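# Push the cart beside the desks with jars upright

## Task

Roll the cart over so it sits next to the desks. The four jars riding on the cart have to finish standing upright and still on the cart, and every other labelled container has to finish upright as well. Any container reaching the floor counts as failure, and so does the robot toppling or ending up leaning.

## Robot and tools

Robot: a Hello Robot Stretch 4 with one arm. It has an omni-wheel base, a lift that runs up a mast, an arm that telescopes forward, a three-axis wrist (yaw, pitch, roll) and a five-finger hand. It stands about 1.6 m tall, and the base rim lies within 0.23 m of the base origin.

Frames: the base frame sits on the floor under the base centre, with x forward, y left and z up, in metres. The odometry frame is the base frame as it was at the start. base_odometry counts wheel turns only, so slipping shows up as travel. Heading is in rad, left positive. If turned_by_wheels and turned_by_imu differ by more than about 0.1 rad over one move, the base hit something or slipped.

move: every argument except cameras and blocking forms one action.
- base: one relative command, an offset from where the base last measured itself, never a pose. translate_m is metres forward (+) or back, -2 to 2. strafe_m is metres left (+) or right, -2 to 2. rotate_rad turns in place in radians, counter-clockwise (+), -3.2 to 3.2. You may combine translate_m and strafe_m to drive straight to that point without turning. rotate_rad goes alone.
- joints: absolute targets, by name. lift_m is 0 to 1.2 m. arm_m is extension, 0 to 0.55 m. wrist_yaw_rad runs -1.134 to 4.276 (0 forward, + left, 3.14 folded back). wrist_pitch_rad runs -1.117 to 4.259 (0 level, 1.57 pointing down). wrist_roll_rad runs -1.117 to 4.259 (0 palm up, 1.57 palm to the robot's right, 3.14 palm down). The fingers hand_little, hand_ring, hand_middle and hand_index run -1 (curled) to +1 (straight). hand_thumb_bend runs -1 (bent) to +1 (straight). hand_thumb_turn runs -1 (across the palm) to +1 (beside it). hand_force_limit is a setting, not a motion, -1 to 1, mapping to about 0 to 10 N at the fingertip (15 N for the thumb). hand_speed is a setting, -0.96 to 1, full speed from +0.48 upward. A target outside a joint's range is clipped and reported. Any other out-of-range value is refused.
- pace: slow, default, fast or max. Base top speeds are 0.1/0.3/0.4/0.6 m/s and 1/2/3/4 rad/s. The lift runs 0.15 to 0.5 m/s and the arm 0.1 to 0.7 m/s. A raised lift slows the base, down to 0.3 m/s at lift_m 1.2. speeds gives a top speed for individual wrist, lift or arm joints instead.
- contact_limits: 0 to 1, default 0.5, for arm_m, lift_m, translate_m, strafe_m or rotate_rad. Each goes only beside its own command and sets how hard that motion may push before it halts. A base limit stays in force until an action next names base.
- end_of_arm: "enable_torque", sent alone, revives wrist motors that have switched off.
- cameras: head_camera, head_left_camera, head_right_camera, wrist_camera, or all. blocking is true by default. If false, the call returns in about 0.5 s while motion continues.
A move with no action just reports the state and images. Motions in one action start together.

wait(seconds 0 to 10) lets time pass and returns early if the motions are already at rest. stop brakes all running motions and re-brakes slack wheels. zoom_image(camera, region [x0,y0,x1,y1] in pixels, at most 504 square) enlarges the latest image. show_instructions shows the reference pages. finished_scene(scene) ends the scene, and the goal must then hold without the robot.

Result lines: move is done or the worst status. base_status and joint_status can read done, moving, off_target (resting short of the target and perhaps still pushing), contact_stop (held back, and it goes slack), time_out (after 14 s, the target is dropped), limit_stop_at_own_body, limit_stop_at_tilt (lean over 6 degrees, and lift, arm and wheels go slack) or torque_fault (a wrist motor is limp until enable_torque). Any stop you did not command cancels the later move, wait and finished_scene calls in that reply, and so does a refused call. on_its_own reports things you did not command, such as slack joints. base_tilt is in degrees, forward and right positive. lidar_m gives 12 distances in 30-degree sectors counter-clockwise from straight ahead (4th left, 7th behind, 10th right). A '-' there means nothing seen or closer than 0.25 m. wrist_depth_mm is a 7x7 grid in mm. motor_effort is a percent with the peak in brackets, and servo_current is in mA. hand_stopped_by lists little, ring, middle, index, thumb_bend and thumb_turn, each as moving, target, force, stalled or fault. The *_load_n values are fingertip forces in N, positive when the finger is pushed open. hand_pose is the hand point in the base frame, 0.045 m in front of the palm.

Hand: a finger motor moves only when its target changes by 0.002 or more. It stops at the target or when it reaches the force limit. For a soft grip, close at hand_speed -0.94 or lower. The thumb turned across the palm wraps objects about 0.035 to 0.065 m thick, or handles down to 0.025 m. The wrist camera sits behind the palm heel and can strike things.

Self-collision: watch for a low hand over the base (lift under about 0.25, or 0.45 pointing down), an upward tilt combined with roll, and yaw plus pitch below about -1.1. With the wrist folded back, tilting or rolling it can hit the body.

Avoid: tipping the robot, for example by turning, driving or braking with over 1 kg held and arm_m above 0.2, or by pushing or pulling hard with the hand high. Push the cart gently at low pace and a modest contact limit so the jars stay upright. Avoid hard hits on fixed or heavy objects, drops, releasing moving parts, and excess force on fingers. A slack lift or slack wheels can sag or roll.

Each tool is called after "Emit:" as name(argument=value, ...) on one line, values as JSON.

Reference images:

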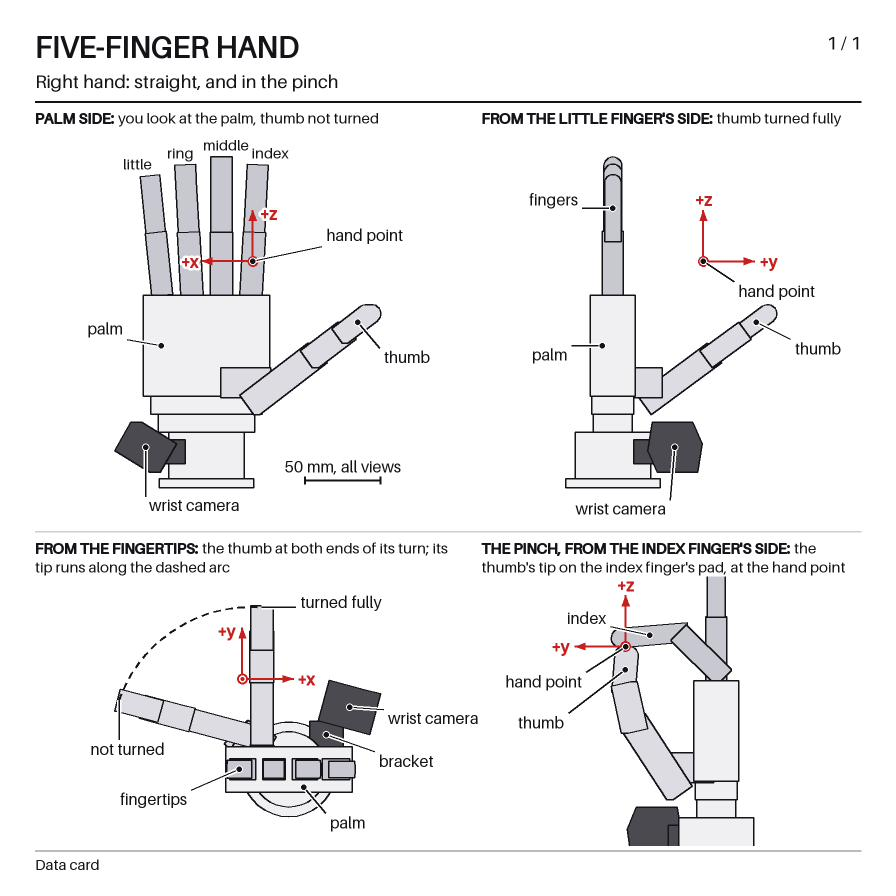

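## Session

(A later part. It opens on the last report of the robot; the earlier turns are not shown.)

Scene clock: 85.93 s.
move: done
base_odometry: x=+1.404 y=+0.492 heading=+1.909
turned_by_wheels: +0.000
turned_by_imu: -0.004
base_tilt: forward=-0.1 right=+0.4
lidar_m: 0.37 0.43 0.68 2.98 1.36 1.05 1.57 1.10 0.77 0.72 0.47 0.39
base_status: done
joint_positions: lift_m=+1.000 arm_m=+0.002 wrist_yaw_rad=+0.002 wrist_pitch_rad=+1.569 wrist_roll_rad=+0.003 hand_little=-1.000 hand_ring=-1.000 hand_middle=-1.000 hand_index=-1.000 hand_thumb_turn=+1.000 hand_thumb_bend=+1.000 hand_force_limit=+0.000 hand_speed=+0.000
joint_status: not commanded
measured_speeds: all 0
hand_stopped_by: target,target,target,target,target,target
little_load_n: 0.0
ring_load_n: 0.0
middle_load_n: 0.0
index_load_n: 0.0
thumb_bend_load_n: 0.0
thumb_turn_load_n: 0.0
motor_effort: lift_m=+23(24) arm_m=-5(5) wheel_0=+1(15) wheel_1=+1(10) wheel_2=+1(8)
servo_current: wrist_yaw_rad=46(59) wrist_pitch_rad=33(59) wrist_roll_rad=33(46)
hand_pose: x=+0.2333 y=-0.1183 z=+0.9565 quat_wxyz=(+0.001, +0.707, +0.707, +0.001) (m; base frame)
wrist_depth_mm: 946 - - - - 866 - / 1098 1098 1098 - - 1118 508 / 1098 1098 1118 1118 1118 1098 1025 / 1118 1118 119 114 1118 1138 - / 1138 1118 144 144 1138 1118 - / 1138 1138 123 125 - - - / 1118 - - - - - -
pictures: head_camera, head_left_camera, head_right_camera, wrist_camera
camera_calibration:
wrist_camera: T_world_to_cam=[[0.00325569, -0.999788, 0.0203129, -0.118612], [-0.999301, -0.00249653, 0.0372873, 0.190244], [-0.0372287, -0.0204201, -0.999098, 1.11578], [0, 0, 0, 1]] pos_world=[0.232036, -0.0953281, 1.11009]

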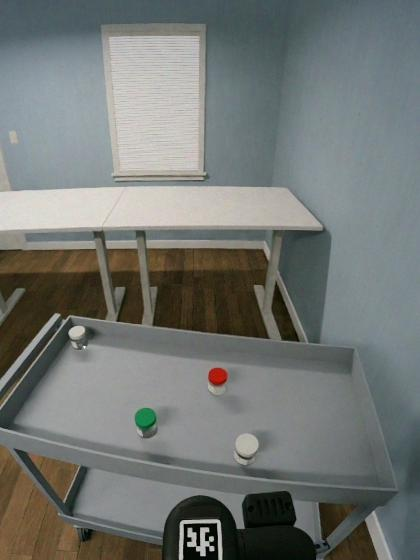

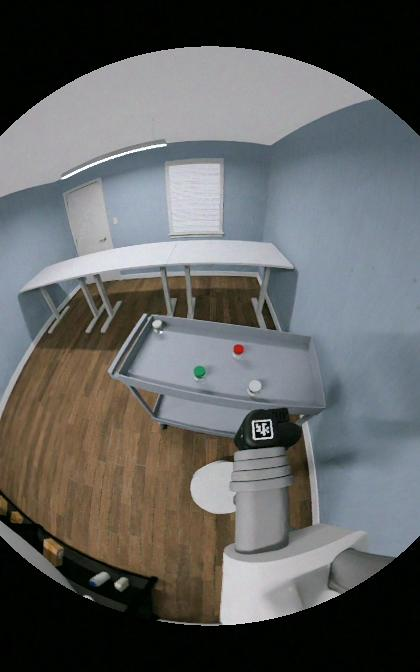

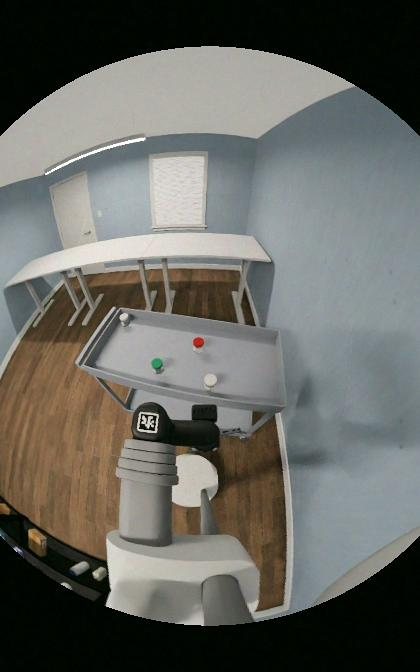

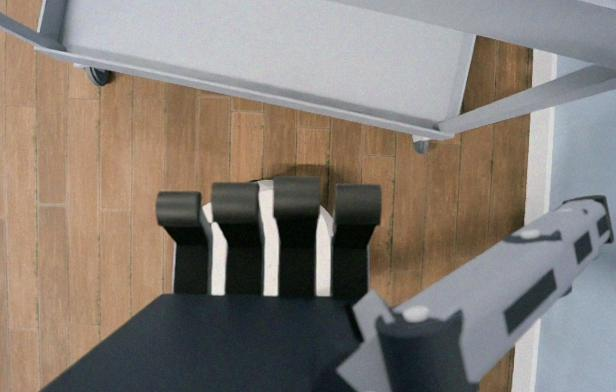

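Emit:
move(base={"translate_m": 0.42}, pace="slow", cameras=["all"])

Scene clock: 91.67 s.
move: done
base_odometry: x=+1.265 y=+0.888 heading=+1.910
turned_by_wheels: +0.000
turned_by_imu: -0.003
base_tilt: forward=+0.0 right=+0.3
lidar_m: 0.25 0.25 0.32 2.96 1.97 1.42 1.93 1.07 0.78 0.73 0.25 0.25
base_status: done
joint_positions: lift_m=+1.000 arm_m=+0.002 wrist_yaw_rad=+0.002 wrist_pitch_rad=+1.569 wrist_roll_rad=+0.003 hand_little=-1.000 hand_ring=-1.000 hand_middle=-1.000 hand_index=-1.000 hand_thumb_turn=+1.000 hand_thumb_bend=+1.000 hand_force_limit=+0.000 hand_speed=+0.000
joint_status: not commanded
measured_speeds: all 0
hand_stopped_by: target,target,target,target,target,target
little_load_n: 0.0
ring_load_n: 0.0
middle_load_n: 0.0
index_load_n: 0.0
thumb_bend_load_n: 0.0
thumb_turn_load_n: 0.0
motor_effort: lift_m=+24(24) arm_m=-5(5) wheel_0=+5(12) wheel_1=+3(5) wheel_2=-2(12)
servo_current: wrist_yaw_rad=39(52) wrist_pitch_rad=46(65) wrist_roll_rad=33(46)
hand_pose: x=+0.2333 y=-0.1183 z=+0.9565 quat_wxyz=(+0.001, +0.707, +0.707, +0.001) (m; base frame)
wrist_depth_mm: 324 324 324 325 327 325 330 / 327 327 327 327 329 330 330 / 329 329 330 332 332 332 334 / 1118 1118 119 113 334 336 336 / 1098 1118 144 145 1118 1160 - / 1138 1138 123 125 - - - / 1160 - - - - - -
pictures: head_camera, head_left_camera, head_right_camera, wrist_camera
camera_calibration:
wrist_camera: T_world_to_cam=[[0.00325569, -0.999788, 0.0203129, -0.118612], [-0.999301, -0.00249653, 0.0372873, 0.190244], [-0.0372287, -0.0204201, -0.999098, 1.11578], [0, 0, 0, 1]] pos_world=[0.232036, -0.0953281, 1.11009]

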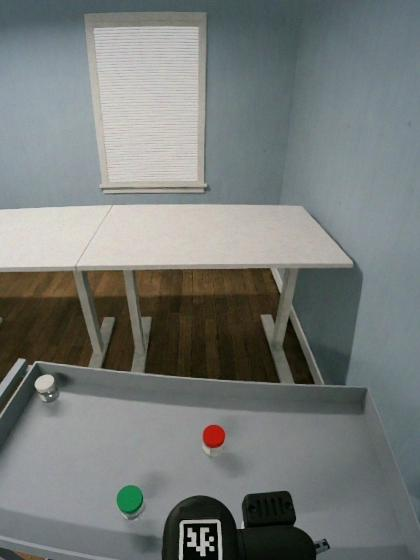

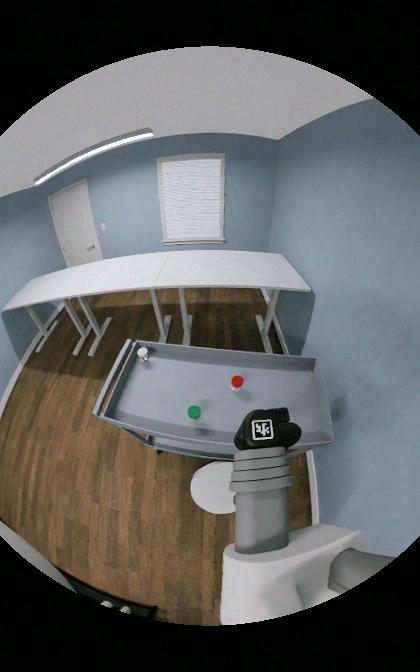

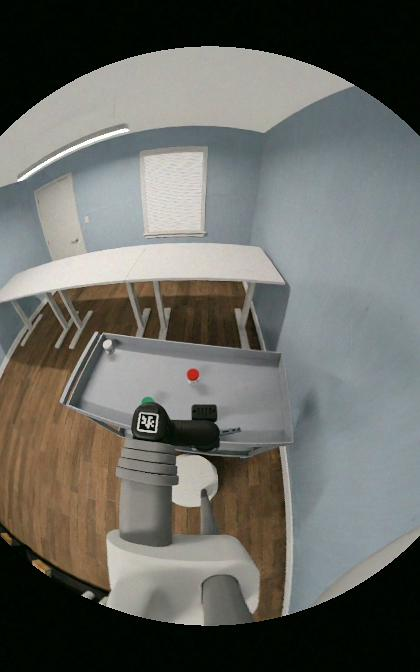

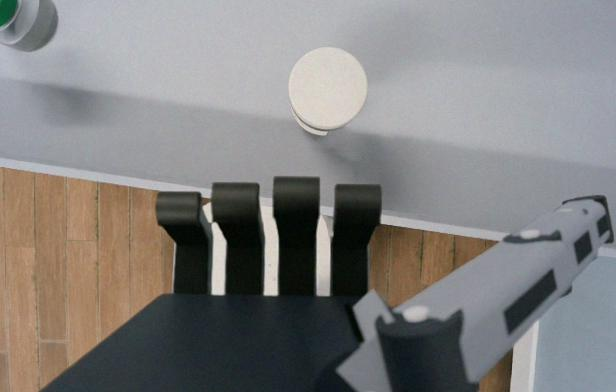

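Emit:
move(base={"translate_m": 0.25}, pace="slow", cameras=["all"])

Scene clock: 95.80 s.
move: done
base_odometry: x=+1.182 y=+1.124 heading=+1.910
turned_by_wheels: +0.000
turned_by_imu: -0.002
base_tilt: forward=+0.0 right=+0.4
lidar_m: 0.25 0.25 0.29 2.98 2.28 1.67 1.90 1.09 0.77 0.71 0.29 0.25
base_status: done
joint_positions: lift_m=+1.000 arm_m=+0.002 wrist_yaw_rad=+0.002 wrist_pitch_rad=+1.569 wrist_roll_rad=+0.003 hand_little=-1.000 hand_ring=-1.000 hand_middle=-1.000 hand_index=-1.000 hand_thumb_turn=+1.000 hand_thumb_bend=+1.000 hand_force_limit=+0.000 hand_speed=+0.000
joint_status: not commanded
measured_speeds: all 0
hand_stopped_by: target,target,target,target,target,target
little_load_n: 0.0
ring_load_n: 0.0
middle_load_n: 0.0
index_load_n: 0.0
thumb_bend_load_n: 0.0
thumb_turn_load_n: 0.0
motor_effort: lift_m=+24(24) arm_m=-5(5) wheel_0=+3(13) wheel_1=+2(6) wheel_2=-3(15)
servo_current: wrist_yaw_rad=26(52) wrist_pitch_rad=52(59) wrist_roll_rad=33(52)
hand_pose: x=+0.2333 y=-0.1183 z=+0.9565 quat_wxyz=(+0.001, +0.707, +0.707, +0.001) (m; base frame)
wrist_depth_mm: 324 325 325 327 327 327 327 / 327 327 327 - 329 330 330 / 329 329 330 332 330 332 332 / 1118 332 118 113 334 334 336 / 1118 1118 144 144 1138 1118 - / 1118 1138 123 125 - - - / 1138 - - - - - -
pictures: head_camera, head_left_camera, head_right_camera, wrist_camera
camera_calibration:
wrist_camera: T_world_to_cam=[[0.00325569, -0.999788, 0.0203129, -0.118612], [-0.999301, -0.00249653, 0.0372873, 0.190244], [-0.0372287, -0.0204201, -0.999098, 1.11578], [0, 0, 0, 1]] pos_world=[0.232036, -0.0953281, 1.11009]

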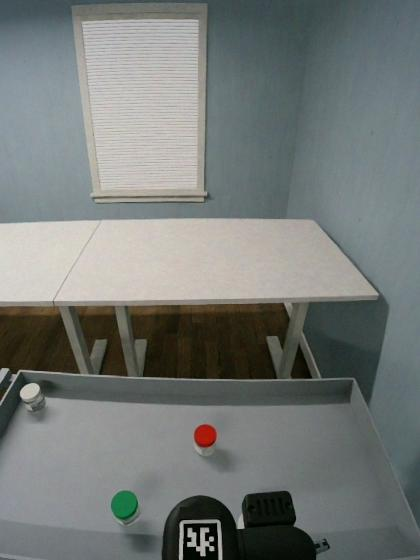

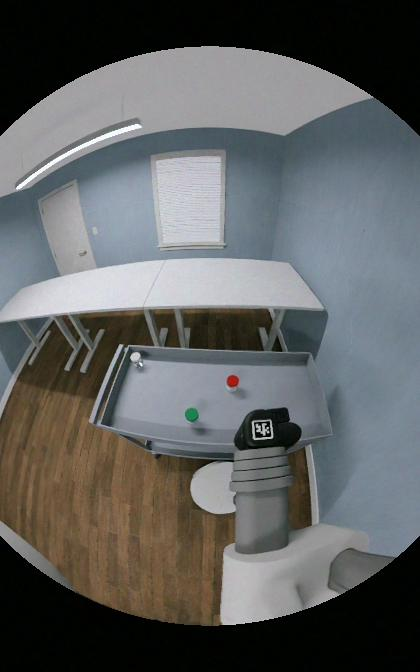

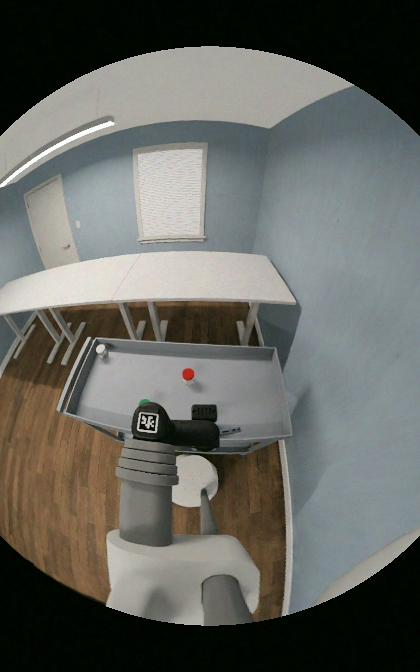

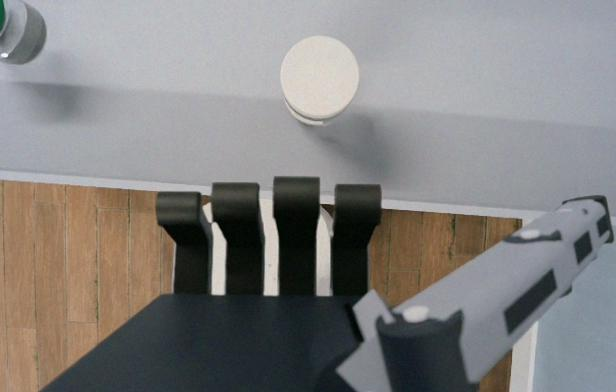

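Emit:
move(base={"translate_m": -0.03})

Emit:
move(base={"strafe_m": -0.18})

Emit:
move(base={"translate_m": 0.15}, pace="slow", cameras=["head_camera", "wrist_camera", "head_left_camera"])

Scene clock: 97.03 s.
move: done
base_odometry: x=+1.192 y=+1.095 heading=+1.910
turned_by_wheels: +0.000
turned_by_imu: +0.000
base_tilt: forward=+0.0 right=+0.2
lidar_m: 0.25 0.25 0.35 3.00 2.30 1.65 2.19 1.07 0.76 0.74 0.34 0.25
base_status: done
joint_positions: lift_m=+1.000 arm_m=+0.002 wrist_yaw_rad=+0.002 wrist_pitch_rad=+1.569 wrist_roll_rad=+0.003 hand_little=-1.000 hand_ring=-1.000 hand_middle=-1.000 hand_index=-1.000 hand_thumb_turn=+1.000 hand_thumb_bend=+1.000 hand_force_limit=+0.000 hand_speed=+0.000
joint_status: not commanded
measured_speeds: all 0
hand_stopped_by: target,target,target,target,target,target
little_load_n: 0.0
ring_load_n: 0.0
middle_load_n: 0.0
index_load_n: 0.0
thumb_bend_load_n: 0.0
thumb_turn_load_n: 0.0
motor_effort: lift_m=+23(24) arm_m=-5(5) wheel_0=-1(6) wheel_1=-1(5) wheel_2=+0(12)
servo_current: wrist_yaw_rad=20(52) wrist_pitch_rad=46(52) wrist_roll_rad=33(46)
hand_pose: x=+0.2333 y=-0.1183 z=+0.9565 quat_wxyz=(+0.001, +0.707, +0.707, +0.001) (m; base frame)
wrist_depth_mm: 325 324 325 - 325 327 327 / 327 327 325 329 329 327 330 / 327 329 332 330 330 332 332 / 1098 1118 119 114 1060 1160 - / 1118 1118 144 144 1160 1138 - / 1118 1138 123 125 - - - / 1138 - - - - - -
pictures: none

Scene clock: 98.90 s.
move: done
base_odometry: x=+1.361 y=+1.155 heading=+1.910
turned_by_wheels: +0.000
turned_by_imu: -0.001
base_tilt: forward=-0.1 right=+0.2
lidar_m: 0.25 0.25 0.33 3.16 2.28 1.72 2.19 0.80 0.58 0.53 0.28 0.25
base_status: done
joint_positions: lift_m=+1.000 arm_m=+0.002 wrist_yaw_rad=+0.002 wrist_pitch_rad=+1.569 wrist_roll_rad=+0.003 hand_little=-1.000 hand_ring=-1.000 hand_middle=-1.000 hand_index=-1.000 hand_thumb_turn=+1.000 hand_thumb_bend=+1.000 hand_force_limit=+0.000 hand_speed=+0.000
joint_status: not commanded
measured_speeds: all 0
hand_stopped_by: target,target,target,target,target,target
little_load_n: 0.5
ring_load_n: 0.0
middle_load_n: 0.0
index_load_n: 0.0
thumb_bend_load_n: 0.0
thumb_turn_load_n: 0.0
motor_effort: lift_m=+23(24) arm_m=-5(5) wheel_0=-1(13) wheel_1=-1(9) wheel_2=+1(8)
servo_current: wrist_yaw_rad=33(52) wrist_pitch_rad=46(52) wrist_roll_rad=33(52)
hand_pose: x=+0.2333 y=-0.1183 z=+0.9565 quat_wxyz=(+0.001, +0.707, +0.707, +0.001) (m; base frame)
wrist_depth_mm: - 325 325 327 325 325 277 / 327 327 329 329 329 329 654 / 329 325 330 330 332 329 654 / 1118 1118 119 114 1118 1098 683 / 1118 1138 144 144 1138 1138 - / 1118 1118 123 125 - - - / 1160 - - - - - -
pictures: none

Scene clock: 101.70 s.
move: done
base_odometry: x=+1.312 y=+1.296 heading=+1.910
turned_by_wheels: +0.000
turned_by_imu: -0.002
base_tilt: forward=+0.0 right=+0.4
lidar_m: 0.25 0.25 0.29 0.73 2.50 1.83 2.34 0.80 0.58 0.53 0.31 0.25
base_status: done
joint_positions: lift_m=+1.000 arm_m=+0.002 wrist_yaw_rad=+0.002 wrist_pitch_rad=+1.569 wrist_roll_rad=+0.003 hand_little=-1.000 hand_ring=-1.000 hand_middle=-1.000 hand_index=-1.000 hand_thumb_turn=+1.000 hand_thumb_bend=+1.000 hand_force_limit=+0.000 hand_speed=+0.000
joint_status: not commanded
measured_speeds: all 0
hand_stopped_by: target,target,target,target,target,target
little_load_n: 0.0
ring_load_n: 0.0
middle_load_n: 0.0
index_load_n: 0.0
thumb_bend_load_n: 0.0
thumb_turn_load_n: 0.0
motor_effort: lift_m=+23(24) arm_m=-5(5) wheel_0=+2(10) wheel_1=+3(6) wheel_2=-4(17)
servo_current: wrist_yaw_rad=33(52) wrist_pitch_rad=46(59) wrist_roll_rad=39(52)
hand_pose: x=+0.2333 y=-0.1183 z=+0.9565 quat_wxyz=(+0.001, +0.707, +0.707, +0.001) (m; base frame)
wrist_depth_mm: 324 324 327 325 327 327 647 / - 329 327 329 327 330 654 / 329 329 329 330 332 330 654 / 1118 332 119 114 334 332 654 / 1118 1138 144 145 1160 1160 - / 1138 1138 123 125 - - - / 1138 - - - - - -
pictures: head_camera, head_left_camera, wrist_camera
camera_calibration:
wrist_camera: T_world_to_cam=[[0.00325656, -0.999788, 0.0203125, -0.118612], [-0.999298, -0.00249537, 0.0373871, 0.190131], [-0.0373285, -0.02042, -0.999094, 1.11579], [0, 0, 0, 1]] pos_world=[0.232035, -0.0953281, 1.11009]

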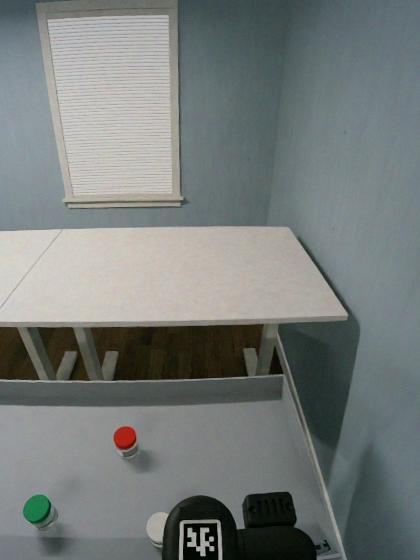

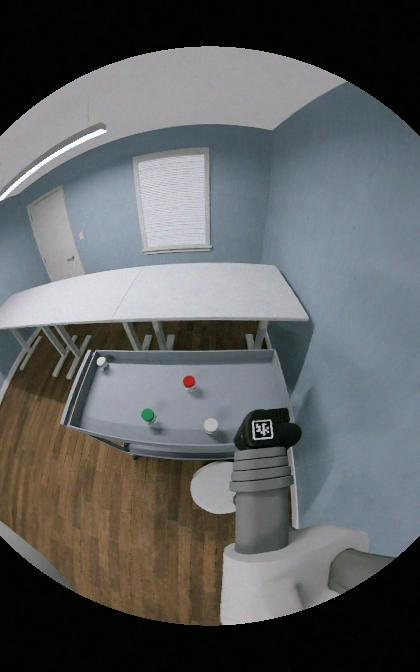

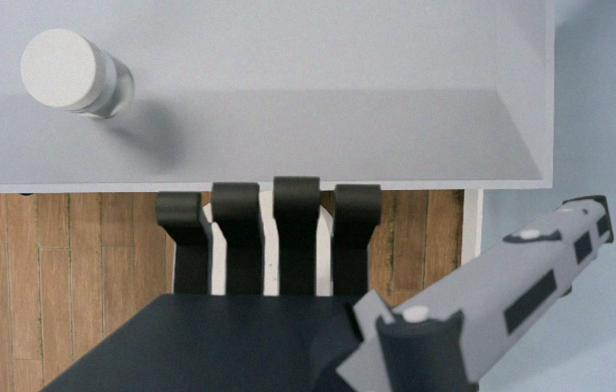

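Emit:
move(base={"translate_m": -0.03})

Emit:
move(base={"strafe_m": 0.13})

Emit:
move(base={"translate_m": 0.12}, pace="slow", cameras=["head_camera", "wrist_camera", "head_left_camera"])

Scene clock: 102.87 s.
move: done
base_odometry: x=+1.322 y=+1.268 heading=+1.910
turned_by_wheels: +0.000
turned_by_imu: +0.000
base_tilt: forward=+0.0 right=+0.4
lidar_m: 0.25 0.25 0.32 3.16 2.50 1.77 2.32 0.82 0.58 0.55 0.35 0.25
base_status: done
joint_positions: lift_m=+1.000 arm_m=+0.002 wrist_yaw_rad=+0.002 wrist_pitch_rad=+1.569 wrist_roll_rad=+0.003 hand_little=-1.000 hand_ring=-1.000 hand_middle=-1.000 hand_index=-1.000 hand_thumb_turn=+1.000 hand_thumb_bend=+1.000 hand_force_limit=+0.000 hand_speed=+0.000
joint_status: not commanded
measured_speeds: all 0
hand_stopped_by: target,target,target,target,target,target
little_load_n: 0.0
ring_load_n: 0.0
middle_load_n: 0.0
index_load_n: 0.0
thumb_bend_load_n: 0.0
thumb_turn_load_n: 0.0
motor_effort: lift_m=+24(24) arm_m=-5(5) wheel_0=+1(8) wheel_1=+0(4) wheel_2=-1(12)
servo_current: wrist_yaw_rad=39(46) wrist_pitch_rad=46(59) wrist_roll_rad=33(39)
hand_pose: x=+0.2333 y=-0.1183 z=+0.9565 quat_wxyz=(+0.001, +0.707, +0.707, +0.001) (m; base frame)
wrist_depth_mm: - 324 325 325 325 325 640 / 327 327 329 327 329 329 640 / 327 329 330 330 330 330 654 / 1118 1118 119 114 1118 1098 676 / 1138 1138 144 144 1138 1138 - / 1138 1138 123 125 - - - / 1160 - - - - - -
pictures: none

Scene clock: 104.50 s.
move: done
base_odometry: x=+1.199 y=+1.225 heading=+1.909
turned_by_wheels: +0.000
turned_by_imu: +0.000
base_tilt: forward=+0.0 right=+0.3
lidar_m: 0.25 0.25 0.31 3.03 2.41 1.78 2.26 0.99 0.71 0.67 0.34 0.25
base_status: done
joint_positions: lift_m=+1.000 arm_m=+0.002 wrist_yaw_rad=+0.002 wrist_pitch_rad=+1.569 wrist_roll_rad=+0.003 hand_little=-1.000 hand_ring=-1.000 hand_middle=-1.000 hand_index=-1.000 hand_thumb_turn=+1.000 hand_thumb_bend=+1.000 hand_force_limit=+0.000 hand_speed=+0.000
joint_status: not commanded
measured_speeds: all 0
hand_stopped_by: target,target,target,target,target,target
little_load_n: 0.0
ring_load_n: 0.0
middle_load_n: 0.0
index_load_n: 0.0
thumb_bend_load_n: 0.0
thumb_turn_load_n: 0.0
motor_effort: lift_m=+23(24) arm_m=-5(5) wheel_0=+0(12) wheel_1=-1(9) wheel_2=+1(7)
servo_current: wrist_yaw_rad=39(46) wrist_pitch_rad=46(59) wrist_roll_rad=33(52)
hand_pose: x=+0.2333 y=-0.1183 z=+0.9565 quat_wxyz=(+0.001, +0.707, +0.707, +0.001) (m; base frame)
wrist_depth_mm: 324 325 324 325 325 327 329 / 327 327 327 327 329 330 330 / 329 329 330 329 329 332 332 / 1118 1138 119 114 1118 1118 - / 1118 1118 144 144 1138 1138 - / 1118 1138 123 125 - - - / 1138 - - - - - -
pictures: none

Scene clock: 107.00 s.
move: done
base_odometry: x=+1.159 y=+1.338 heading=+1.910
turned_by_wheels: +0.000
turned_by_imu: -0.001
base_tilt: forward=+0.0 right=+0.3
lidar_m: 0.25 0.25 0.27 0.63 2.64 1.91 2.26 1.00 0.70 0.68 0.33 0.26
base_status: done
joint_positions: lift_m=+1.000 arm_m=+0.002 wrist_yaw_rad=+0.002 wrist_pitch_rad=+1.569 wrist_roll_rad=+0.003 hand_little=-1.000 hand_ring=-1.000 hand_middle=-1.000 hand_index=-1.000 hand_thumb_turn=+1.000 hand_thumb_bend=+1.000 hand_force_limit=+0.000 hand_speed=+0.000
joint_status: not commanded
measured_speeds: all 0
hand_stopped_by: target,target,target,target,target,target
little_load_n: 0.5
ring_load_n: 0.5
middle_load_n: 0.0
index_load_n: 0.0
thumb_bend_load_n: 0.0
thumb_turn_load_n: 0.0
motor_effort: lift_m=+23(24) arm_m=-5(5) wheel_0=+4(12) wheel_1=+3(6) wheel_2=-3(12)
servo_current: wrist_yaw_rad=33(46) wrist_pitch_rad=46(59) wrist_roll_rad=39(52)
hand_pose: x=+0.2333 y=-0.1183 z=+0.9565 quat_wxyz=(+0.001, +0.707, +0.707, +0.001) (m; base frame)
wrist_depth_mm: 325 325 324 325 327 327 329 / 325 327 329 329 329 329 329 / 329 329 329 330 332 332 334 / 332 330 119 114 263 1138 - / 1118 1138 144 144 1118 1138 - / 1138 1138 123 125 - - - / 1138 - - - - - -
pictures: head_camera, head_left_camera, wrist_camera
camera_calibration:
wrist_camera: T_world_to_cam=[[0.00315776, -0.999789, 0.0203164, -0.118594], [-0.999298, -0.00239651, 0.037386, 0.190043], [-0.0373294, -0.0204202, -0.999094, 1.11579], [0, 0, 0, 1]] pos_world=[0.231936, -0.0953284, 1.11009]

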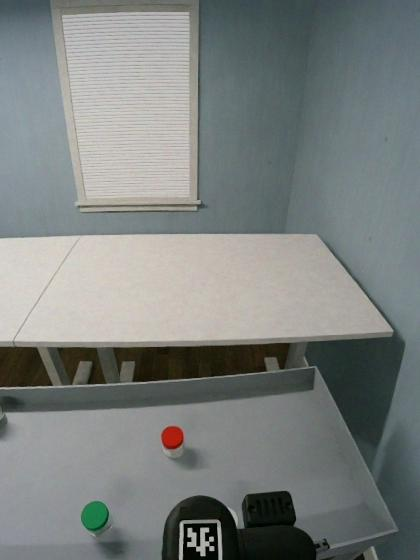

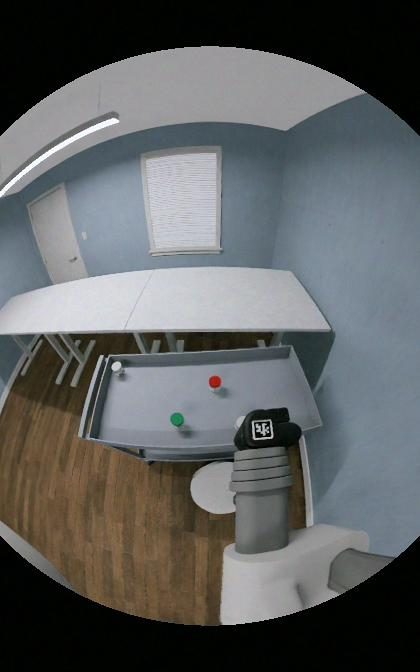

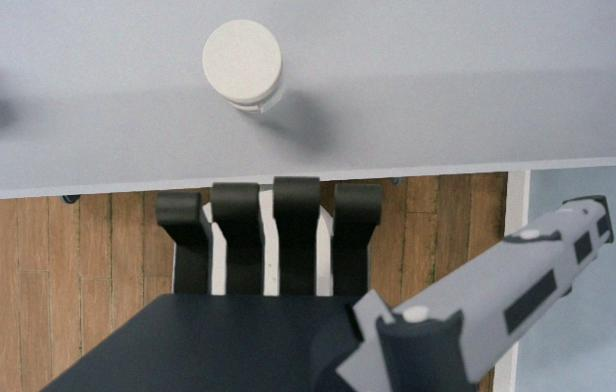

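Emit:
move(base={"translate_m": -0.3}, cameras=["head_camera", "head_left_camera"])

Scene clock: 109.60 s.
move: done
base_odometry: x=+1.259 y=+1.055 heading=+1.909
turned_by_wheels: +0.000
turned_by_imu: +0.000
base_tilt: forward=+0.0 right=+0.4
lidar_m: 0.49 0.49 0.66 3.03 2.20 1.60 2.15 1.02 0.71 0.67 0.70 0.53
base_status: done
joint_positions: lift_m=+1.000 arm_m=+0.002 wrist_yaw_rad=+0.002 wrist_pitch_rad=+1.569 wrist_roll_rad=+0.003 hand_little=-1.000 hand_ring=-1.000 hand_middle=-1.000 hand_index=-1.000 hand_thumb_turn=+1.000 hand_thumb_bend=+1.000 hand_force_limit=+0.000 hand_speed=+0.000
joint_status: not commanded
measured_speeds: all 0
hand_stopped_by: target,target,target,target,target,target
little_load_n: 0.0
ring_load_n: 0.0
middle_load_n: 0.0
index_load_n: 0.0
thumb_bend_load_n: 0.0
thumb_turn_load_n: 0.0
motor_effort: lift_m=+23(24) arm_m=-4(5) wheel_0=-1(11) wheel_1=-1(6) wheel_2=-1(14)
servo_current: wrist_yaw_rad=20(52) wrist_pitch_rad=39(59) wrist_roll_rad=26(52)
hand_pose: x=+0.2333 y=-0.1183 z=+0.9565 quat_wxyz=(+0.001, +0.707, +0.707, +0.001) (m; base frame)
wrist_depth_mm: - - - - 946 1098 - / 1098 1118 1078 1118 1098 1098 - / 1118 1098 1098 1098 1138 1098 - / 1098 1118 119 114 1098 1098 - / 1118 1118 144 145 1160 1138 - / 1138 1138 123 125 - - - / 1160 - - - - - -
pictures: head_camera, head_left_camera

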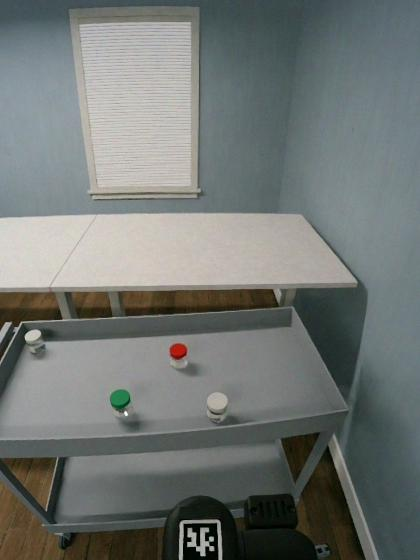

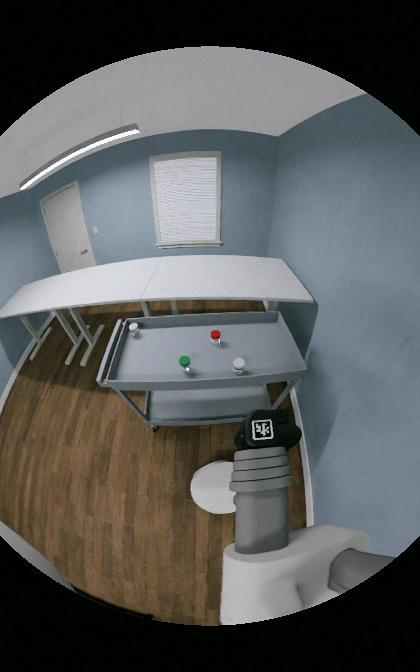

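Emit:
finished_scene(scene=1)

The scene is finished: the task was done.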